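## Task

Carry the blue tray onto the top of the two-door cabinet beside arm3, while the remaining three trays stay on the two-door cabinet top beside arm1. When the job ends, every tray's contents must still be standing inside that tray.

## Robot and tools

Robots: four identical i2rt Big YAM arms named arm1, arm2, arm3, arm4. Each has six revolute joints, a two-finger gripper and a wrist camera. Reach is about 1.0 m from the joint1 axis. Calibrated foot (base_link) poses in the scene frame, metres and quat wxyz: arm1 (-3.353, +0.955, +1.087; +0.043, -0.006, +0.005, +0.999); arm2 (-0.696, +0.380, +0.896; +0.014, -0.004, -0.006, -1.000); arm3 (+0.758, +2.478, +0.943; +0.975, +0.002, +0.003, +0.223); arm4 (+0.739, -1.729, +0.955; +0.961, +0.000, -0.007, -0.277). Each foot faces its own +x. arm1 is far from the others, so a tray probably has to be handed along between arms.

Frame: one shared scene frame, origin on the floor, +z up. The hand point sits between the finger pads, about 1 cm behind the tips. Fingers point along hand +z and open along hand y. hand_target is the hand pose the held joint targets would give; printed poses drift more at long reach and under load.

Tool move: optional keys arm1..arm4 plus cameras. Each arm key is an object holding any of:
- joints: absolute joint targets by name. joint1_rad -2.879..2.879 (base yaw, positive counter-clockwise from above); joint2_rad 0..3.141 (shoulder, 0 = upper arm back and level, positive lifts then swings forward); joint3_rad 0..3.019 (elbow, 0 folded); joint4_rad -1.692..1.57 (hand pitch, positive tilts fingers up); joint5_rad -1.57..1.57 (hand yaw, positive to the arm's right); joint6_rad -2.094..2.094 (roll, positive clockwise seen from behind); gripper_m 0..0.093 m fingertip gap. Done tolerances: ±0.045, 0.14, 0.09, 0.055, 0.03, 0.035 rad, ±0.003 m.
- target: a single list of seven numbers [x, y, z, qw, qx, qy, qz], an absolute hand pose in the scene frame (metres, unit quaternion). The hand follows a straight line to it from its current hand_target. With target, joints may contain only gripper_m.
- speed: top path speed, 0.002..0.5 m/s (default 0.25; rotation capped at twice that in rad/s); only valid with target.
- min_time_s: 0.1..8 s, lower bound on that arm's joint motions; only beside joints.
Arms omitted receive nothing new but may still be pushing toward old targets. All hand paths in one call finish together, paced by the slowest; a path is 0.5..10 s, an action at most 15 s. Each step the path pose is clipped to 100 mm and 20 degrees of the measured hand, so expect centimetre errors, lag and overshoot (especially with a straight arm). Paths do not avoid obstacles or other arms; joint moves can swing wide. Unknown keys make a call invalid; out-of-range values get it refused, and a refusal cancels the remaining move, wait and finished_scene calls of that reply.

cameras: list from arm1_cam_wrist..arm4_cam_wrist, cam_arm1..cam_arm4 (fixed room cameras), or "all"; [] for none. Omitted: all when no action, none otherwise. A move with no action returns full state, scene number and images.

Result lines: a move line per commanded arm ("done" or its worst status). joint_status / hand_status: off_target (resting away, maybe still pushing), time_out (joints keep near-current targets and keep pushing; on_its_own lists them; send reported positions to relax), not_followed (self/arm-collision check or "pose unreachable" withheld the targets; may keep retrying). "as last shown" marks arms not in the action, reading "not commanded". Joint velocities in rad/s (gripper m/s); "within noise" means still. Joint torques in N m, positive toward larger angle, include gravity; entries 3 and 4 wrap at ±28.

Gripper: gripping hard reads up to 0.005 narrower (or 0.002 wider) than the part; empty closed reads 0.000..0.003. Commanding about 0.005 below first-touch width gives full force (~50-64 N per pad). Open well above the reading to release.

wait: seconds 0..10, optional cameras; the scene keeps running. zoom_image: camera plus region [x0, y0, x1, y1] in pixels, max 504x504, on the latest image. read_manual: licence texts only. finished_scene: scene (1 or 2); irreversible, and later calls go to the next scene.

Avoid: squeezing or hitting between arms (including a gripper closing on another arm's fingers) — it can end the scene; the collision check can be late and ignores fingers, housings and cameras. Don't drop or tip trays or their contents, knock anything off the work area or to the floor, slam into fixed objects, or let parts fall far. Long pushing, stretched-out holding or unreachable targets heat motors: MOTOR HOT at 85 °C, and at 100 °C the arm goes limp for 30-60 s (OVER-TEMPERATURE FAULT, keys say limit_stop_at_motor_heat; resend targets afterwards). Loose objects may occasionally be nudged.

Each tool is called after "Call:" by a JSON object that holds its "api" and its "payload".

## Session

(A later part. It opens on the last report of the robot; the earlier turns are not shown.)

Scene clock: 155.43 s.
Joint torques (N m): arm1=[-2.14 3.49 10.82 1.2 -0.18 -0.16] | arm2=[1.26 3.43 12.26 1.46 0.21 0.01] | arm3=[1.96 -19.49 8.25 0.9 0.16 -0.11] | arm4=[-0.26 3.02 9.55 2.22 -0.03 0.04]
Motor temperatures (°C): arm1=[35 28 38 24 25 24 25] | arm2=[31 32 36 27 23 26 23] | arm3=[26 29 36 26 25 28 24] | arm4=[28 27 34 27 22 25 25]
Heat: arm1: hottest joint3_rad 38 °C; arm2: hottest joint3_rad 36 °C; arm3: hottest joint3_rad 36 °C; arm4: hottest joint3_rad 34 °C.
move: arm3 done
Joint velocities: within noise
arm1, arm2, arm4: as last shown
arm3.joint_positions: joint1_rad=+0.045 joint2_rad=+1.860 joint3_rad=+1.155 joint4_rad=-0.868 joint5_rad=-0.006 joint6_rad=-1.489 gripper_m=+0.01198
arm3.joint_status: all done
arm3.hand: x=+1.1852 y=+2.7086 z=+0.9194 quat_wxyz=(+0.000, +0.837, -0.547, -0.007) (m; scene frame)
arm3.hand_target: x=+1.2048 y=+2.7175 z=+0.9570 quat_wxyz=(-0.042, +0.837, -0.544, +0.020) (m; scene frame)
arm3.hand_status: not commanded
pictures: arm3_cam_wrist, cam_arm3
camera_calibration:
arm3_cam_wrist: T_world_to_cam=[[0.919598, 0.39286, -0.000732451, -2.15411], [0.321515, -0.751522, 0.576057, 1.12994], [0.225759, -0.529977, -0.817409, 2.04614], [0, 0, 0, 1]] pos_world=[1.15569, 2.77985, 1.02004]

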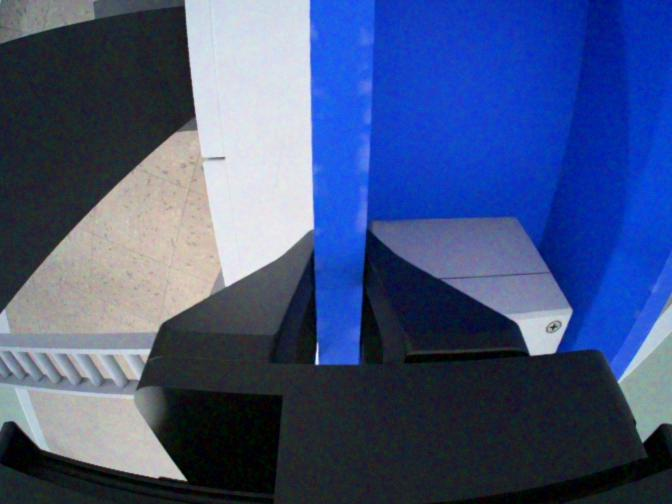

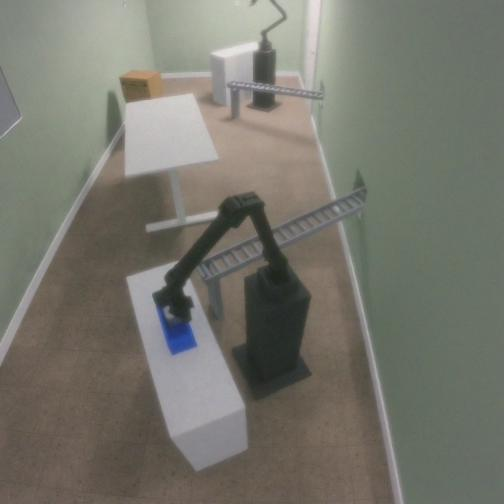

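Call:
{"api": "move", "payload": {"arm3": {"target": [1.2048, 2.7175, 0.876, -0.042, 0.837, -0.544, 0.020], "speed": 0.2}, "cameras": ["arm3_cam_wrist", "cam_arm3"]}}

Call:
{"api": "zoom_image", "payload": {"camera": "cam_arm3", "region": [110, 240, 250, 380]}}

Scene clock: 157.97 s.
Joint torques (N m): arm1=[-1.79 3.66 10.88 1.17 -0.16 -0.13] | arm2=[1.2 3.31 12.27 1.44 0.2 -0.01] | arm3=[1.73 -17.2 7.82 1.01 0.15 -0.11] | arm4=[-0.26 2.96 9.54 2.24 -0.03 0.05]
Motor temperatures (°C): arm1=[35 28 38 24 25 24 25] | arm2=[31 32 36 27 23 26 23] | arm3=[26 30 36 26 25 28 24] | arm4=[28 27 34 27 22 25 25]
Heat: arm1: hottest joint3_rad 38 °C; arm2: hottest joint3_rad 36 °C; arm3: hottest joint3_rad 36 °C; arm4: hottest joint3_rad 34 °C.
move: arm3 off_target
Joint velocities: within noise
arm1, arm2, arm4: as last shown
arm3.joint_positions: joint1_rad=+0.045 joint2_rad=+1.968 joint3_rad=+1.096 joint4_rad=-0.674 joint5_rad=-0.006 joint6_rad=-1.489 gripper_m=+0.01198
arm3.joint_status: not commanded
arm3.hand: x=+1.1825 y=+2.7075 z=+0.8539 quat_wxyz=(-0.011, +0.837, -0.547, +0.000) (m; scene frame)
arm3.hand_target: x=+1.2041 y=+2.7171 z=+0.8765 quat_wxyz=(-0.042, +0.837, -0.544, +0.020) (m; scene frame)
arm3.hand_status: off_target (0.033 m and 4.2 deg from the pose sent, 0.048 m and 5.8 deg at the start)
pictures: arm3_cam_wrist, cam_arm3
camera_calibration:
arm3_cam_wrist: T_world_to_cam=[[0.919344, 0.392601, 0.0258941, -2.17293], [0.3079, -0.758853, 0.573881, 1.20553], [0.244956, -0.519621, -0.818529, 1.94281], [0, 0, 0, 1]] pos_world=[1.15058, 2.77744, 0.954678]

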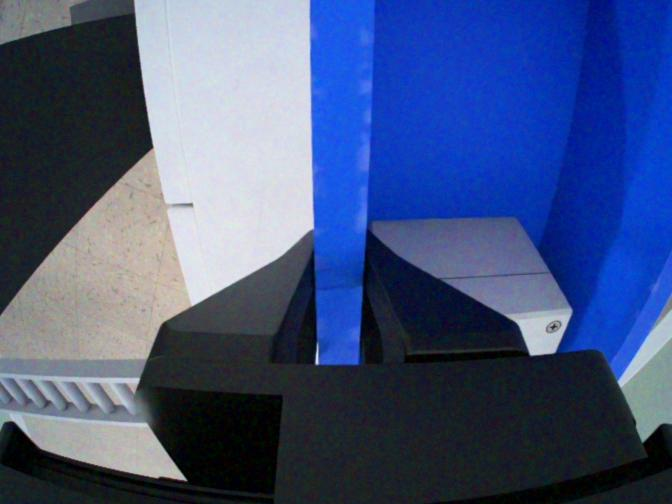

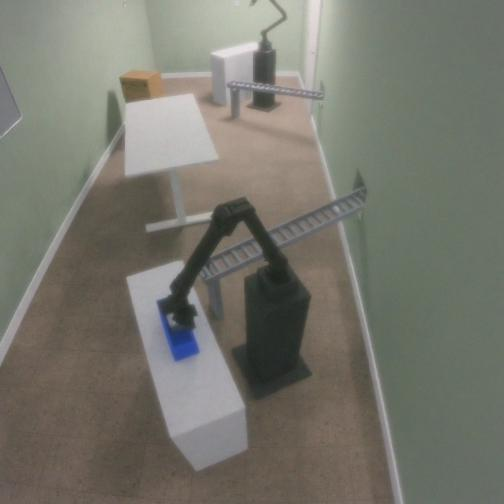

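Scaled by 3.600 from the camera's 504x504 image, which has a finer 720x720 frame.

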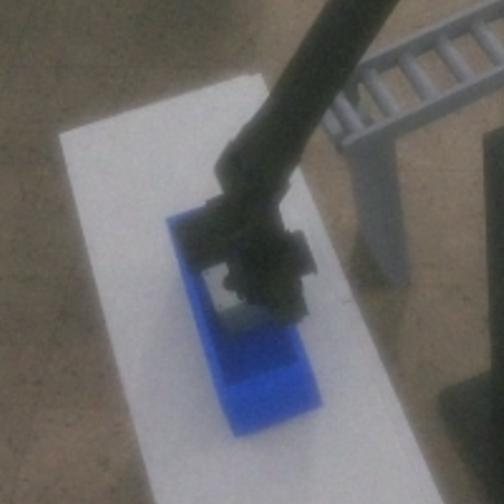

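Call:
{"api": "move", "payload": {"arm3": {"target": [1.2041, 2.7171, 0.846, -0.0352, 0.8358, -0.549, 0.0122], "speed": 0.1}, "cameras": ["arm3_cam_wrist", "cam_arm3"]}}

Call:
{"api": "zoom_image", "payload": {"camera": "cam_arm3", "region": [110, 240, 250, 380]}}

Scene clock: 160.20 s.
Joint torques (N m): arm1=[-1.73 3.25 10.86 1.2 -0.16 -0.12] | arm2=[1.08 3.19 12.29 1.46 0.21 0] | arm3=[1.44 -14.92 8.2 0.8 -0.36 -0.04] | arm4=[-0.21 2.9 9.58 2.25 -0.04 0.05]
Motor temperatures (°C): arm1=[35 28 38 24 25 24 25] | arm2=[31 32 36 27 23 26 23] | arm3=[26 30 36 26 25 28 24] | arm4=[28 27 34 27 22 25 25]
Heat: arm1: hottest joint3_rad 38 °C; arm2: hottest joint3_rad 36 °C; arm3: hottest joint3_rad 36 °C; arm4: hottest joint3_rad 34 °C.
move: arm3 off_target
Joint velocities: within noise
arm1, arm2, arm4: as last shown
arm3.joint_positions: joint1_rad=+0.045 joint2_rad=+2.005 joint3_rad=+1.096 joint4_rad=-0.628 joint5_rad=-0.002 joint6_rad=-1.489 gripper_m=+0.01198
arm3.joint_status: not commanded
arm3.hand: x=+1.1854 y=+2.7083 z=+0.8372 quat_wxyz=(-0.014, +0.837, -0.547, +0.004) (m; scene frame)
arm3.hand_target: x=+1.2037 y=+2.7167 z=+0.8465 quat_wxyz=(-0.035, +0.835, -0.549, +0.012) (m; scene frame)
arm3.hand_status: off_target (0.022 m and 2.6 deg from the pose sent, 0.025 m and 3.1 deg at the start)
pictures: arm3_cam_wrist, cam_arm3
camera_calibration:
arm3_cam_wrist: T_world_to_cam=[[0.919089, 0.392456, 0.0354162, -2.18287], [0.301911, -0.759089, 0.576744, 1.2201], [0.253231, -0.519386, -0.816157, 1.91649], [0, 0, 0, 1]] pos_world=[1.15258, 2.77824, 0.93778]

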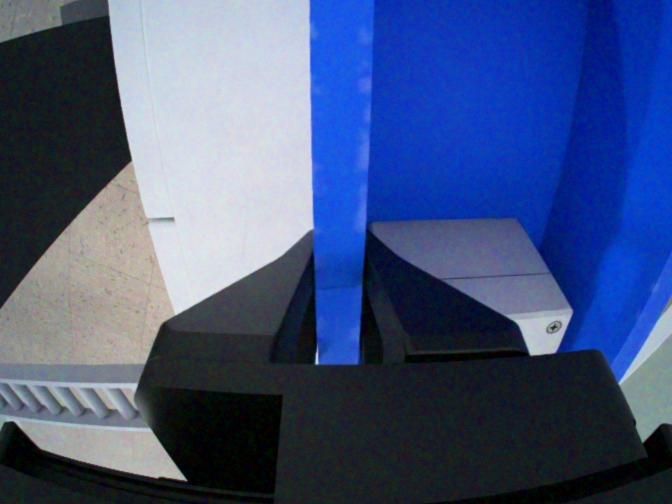

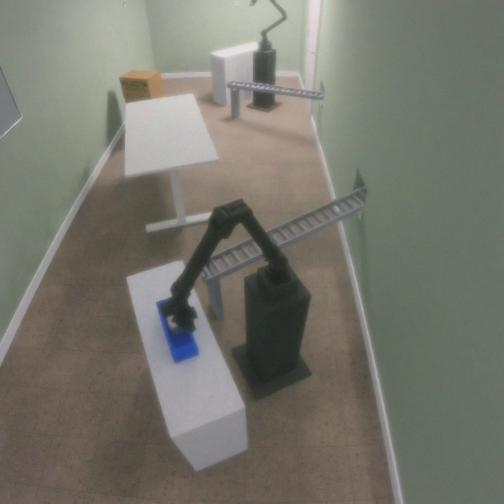

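Scaled by 3.600 from the camera's 504x504 image, which has a finer 720x720 frame.

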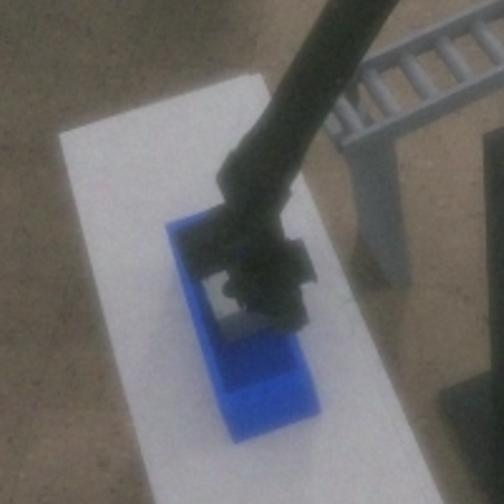

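Call:
{"api": "move", "payload": {"arm3": {"joints": {"gripper_m": 0.036}}, "cameras": ["arm3_cam_wrist"]}}

Scene clock: 161.63 s.
Joint torques (N m): arm1=[-1.67 3.49 10.86 1.24 -0.17 -0.13] | arm2=[1.26 3.37 12.26 1.47 0.21 0] | arm3=[1.49 -15.15 7.98 0.77 -0.27 -0.03] | arm4=[-0.21 2.73 9.57 2.24 -0.03 0.05]
Motor temperatures (°C): arm1=[35 28 38 24 25 24 25] | arm2=[31 32 36 27 23 26 23] | arm3=[26 30 36 26 25 28 24] | arm4=[28 27 34 27 22 25 25]
Heat: arm1: hottest joint3_rad 38 °C; arm2: hottest joint3_rad 36 °C; arm3: hottest joint3_rad 36 °C; arm4: hottest joint3_rad 34 °C.
move: arm3 done
Joint velocities: within noise
arm1, arm2, arm4: as last shown
arm3.joint_positions: joint1_rad=+0.045 joint2_rad=+2.005 joint3_rad=+1.097 joint4_rad=-0.626 joint5_rad=-0.004 joint6_rad=-1.489 gripper_m=+0.03582
arm3.joint_status: all done
arm3.hand: x=+1.1862 y=+2.7092 z=+0.8375 quat_wxyz=(-0.016, +0.837, -0.547, +0.003) (m; scene frame)
arm3.hand_target: x=+1.2038 y=+2.7168 z=+0.8465 quat_wxyz=(-0.035, +0.835, -0.549, +0.012) (m; scene frame)
arm3.hand_status: not commanded
pictures: arm3_cam_wrist
camera_calibration:
arm3_cam_wrist: T_world_to_cam=[[0.919029, 0.392332, 0.038223, -2.18585], [0.300986, -0.761039, 0.574654, 1.22851], [0.254544, -0.516619, -0.817504, 1.90899], [0, 0, 0, 1]] pos_world=[1.15318, 2.77874, 0.938188]

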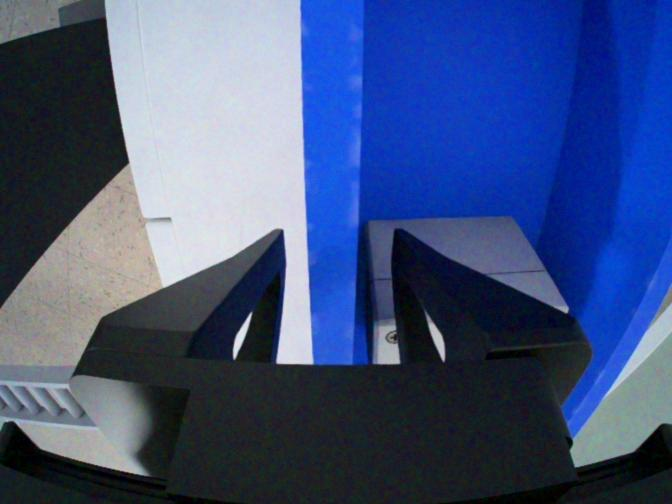

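Call:
{"api": "move", "payload": {"arm3": {"target": [1.2020, 2.7160, 1.0, -0.0352, 0.8358, -0.549, 0.0122], "speed": 0.3}, "cameras": ["arm3_cam_wrist", "cam_arm3", "cam_arm1"]}}

Call:
{"api": "zoom_image", "payload": {"camera": "cam_arm3", "region": [110, 240, 250, 380]}}

Call:
{"api": "zoom_image", "payload": {"camera": "cam_arm1", "region": [60, 100, 360, 400]}}

Scene clock: 163.47 s.
Joint torques (N m): arm1=[-1.96 3.6 10.86 1.28 -0.17 -0.16] | arm2=[1.08 3.19 12.36 1.44 0.21 0] | arm3=[1.85 -14.04 10.93 0.14 -0.26 0.01] | arm4=[-0.21 2.78 9.54 2.25 -0.03 0.06]
Motor temperatures (°C): arm1=[35 28 38 24 25 24 25] | arm2=[31 32 36 27 23 26 23] | arm3=[26 30 36 26 25 28 24] | arm4=[28 27 34 27 22 25 25]
Heat: arm1: hottest joint3_rad 38 °C; arm2: hottest joint3_rad 36 °C; arm3: hottest joint3_rad 36 °C; arm4: hottest joint3_rad 34 °C.
move: arm3 off_target
Joint velocities: within noise
arm1, arm2, arm4: as last shown
arm3.joint_positions: joint1_rad=+0.045 joint2_rad=+1.736 joint3_rad=+1.187 joint4_rad=-0.973 joint5_rad=-0.004 joint6_rad=-1.489 gripper_m=+0.03591
arm3.joint_status: not commanded
arm3.hand: x=+1.1890 y=+2.7098 z=+0.9867 quat_wxyz=(-0.021, +0.837, -0.547, +0.006) (m; scene frame)
arm3.hand_target: x=+1.2016 y=+2.7157 z=+1.0002 quat_wxyz=(-0.035, +0.835, -0.549, +0.012) (m; scene frame)
arm3.hand_status: off_target (0.020 m and 1.7 deg from the pose sent, 0.163 m and 2.4 deg at the start)
pictures: arm3_cam_wrist, cam_arm1, cam_arm3
camera_calibration:
arm3_cam_wrist: T_world_to_cam=[[0.918577, 0.392066, 0.0499974, -2.2048], [0.295106, -0.764493, 0.573116, 1.1603], [0.262922, -0.511697, -0.817947, 2.00777], [0, 0, 0, 1]] pos_world=[1.15498, 2.77884, 1.0875]

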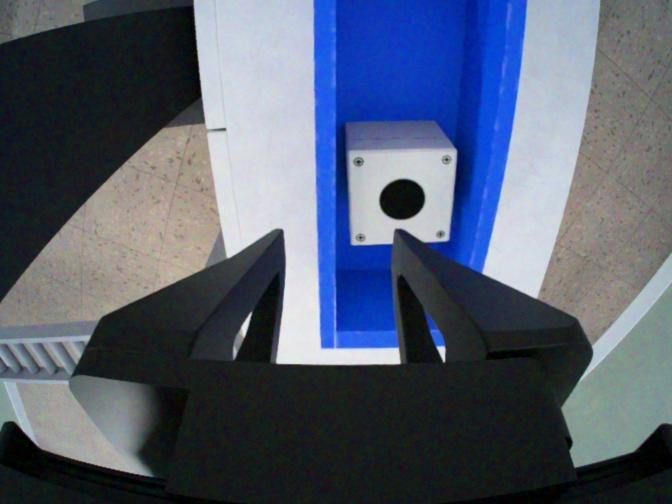

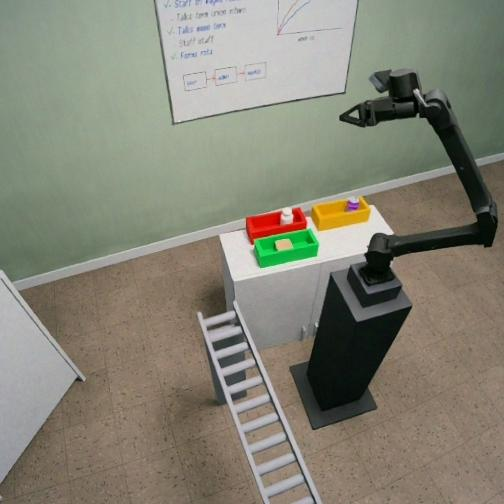

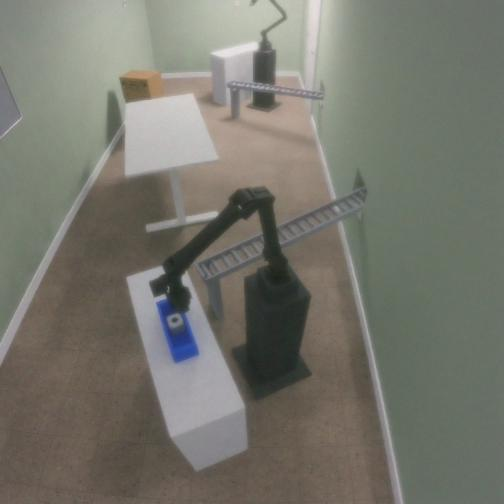

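Scaled by 3.600 from the camera's 504x504 image, which has a finer 720x720 frame.

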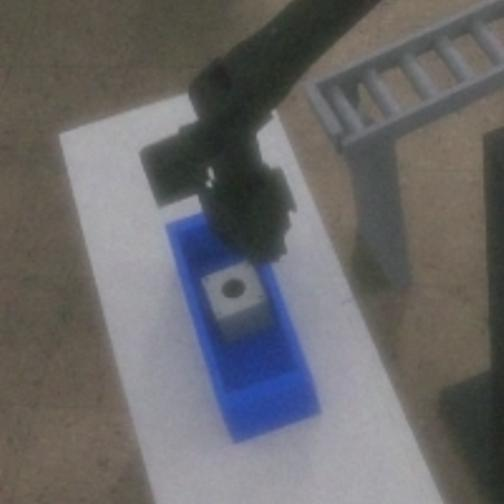

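Scaled by 1.680 from the camera's 504x504 image, which has a finer 720x720 frame.

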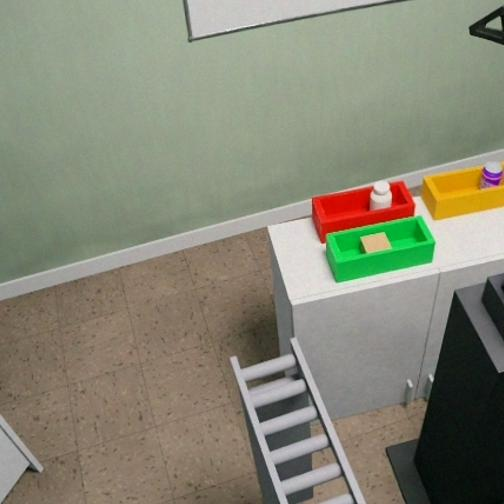

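Call:
{"api": "zoom_image", "payload": {"camera": "cam_arm1", "region": [220, 170, 400, 290]}}

Scaled by 2.800 from the camera's 504x504 image, which has a finer 720x720 frame.

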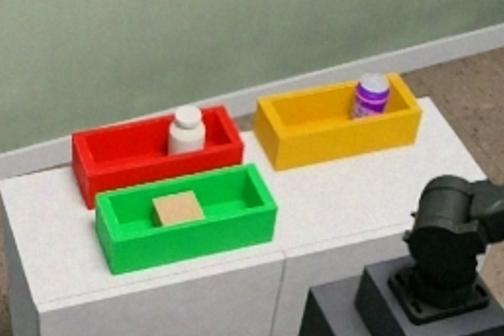

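Call:
{"api": "finished_scene", "payload": {"scene": 2}}

The scene is finished: the task was done.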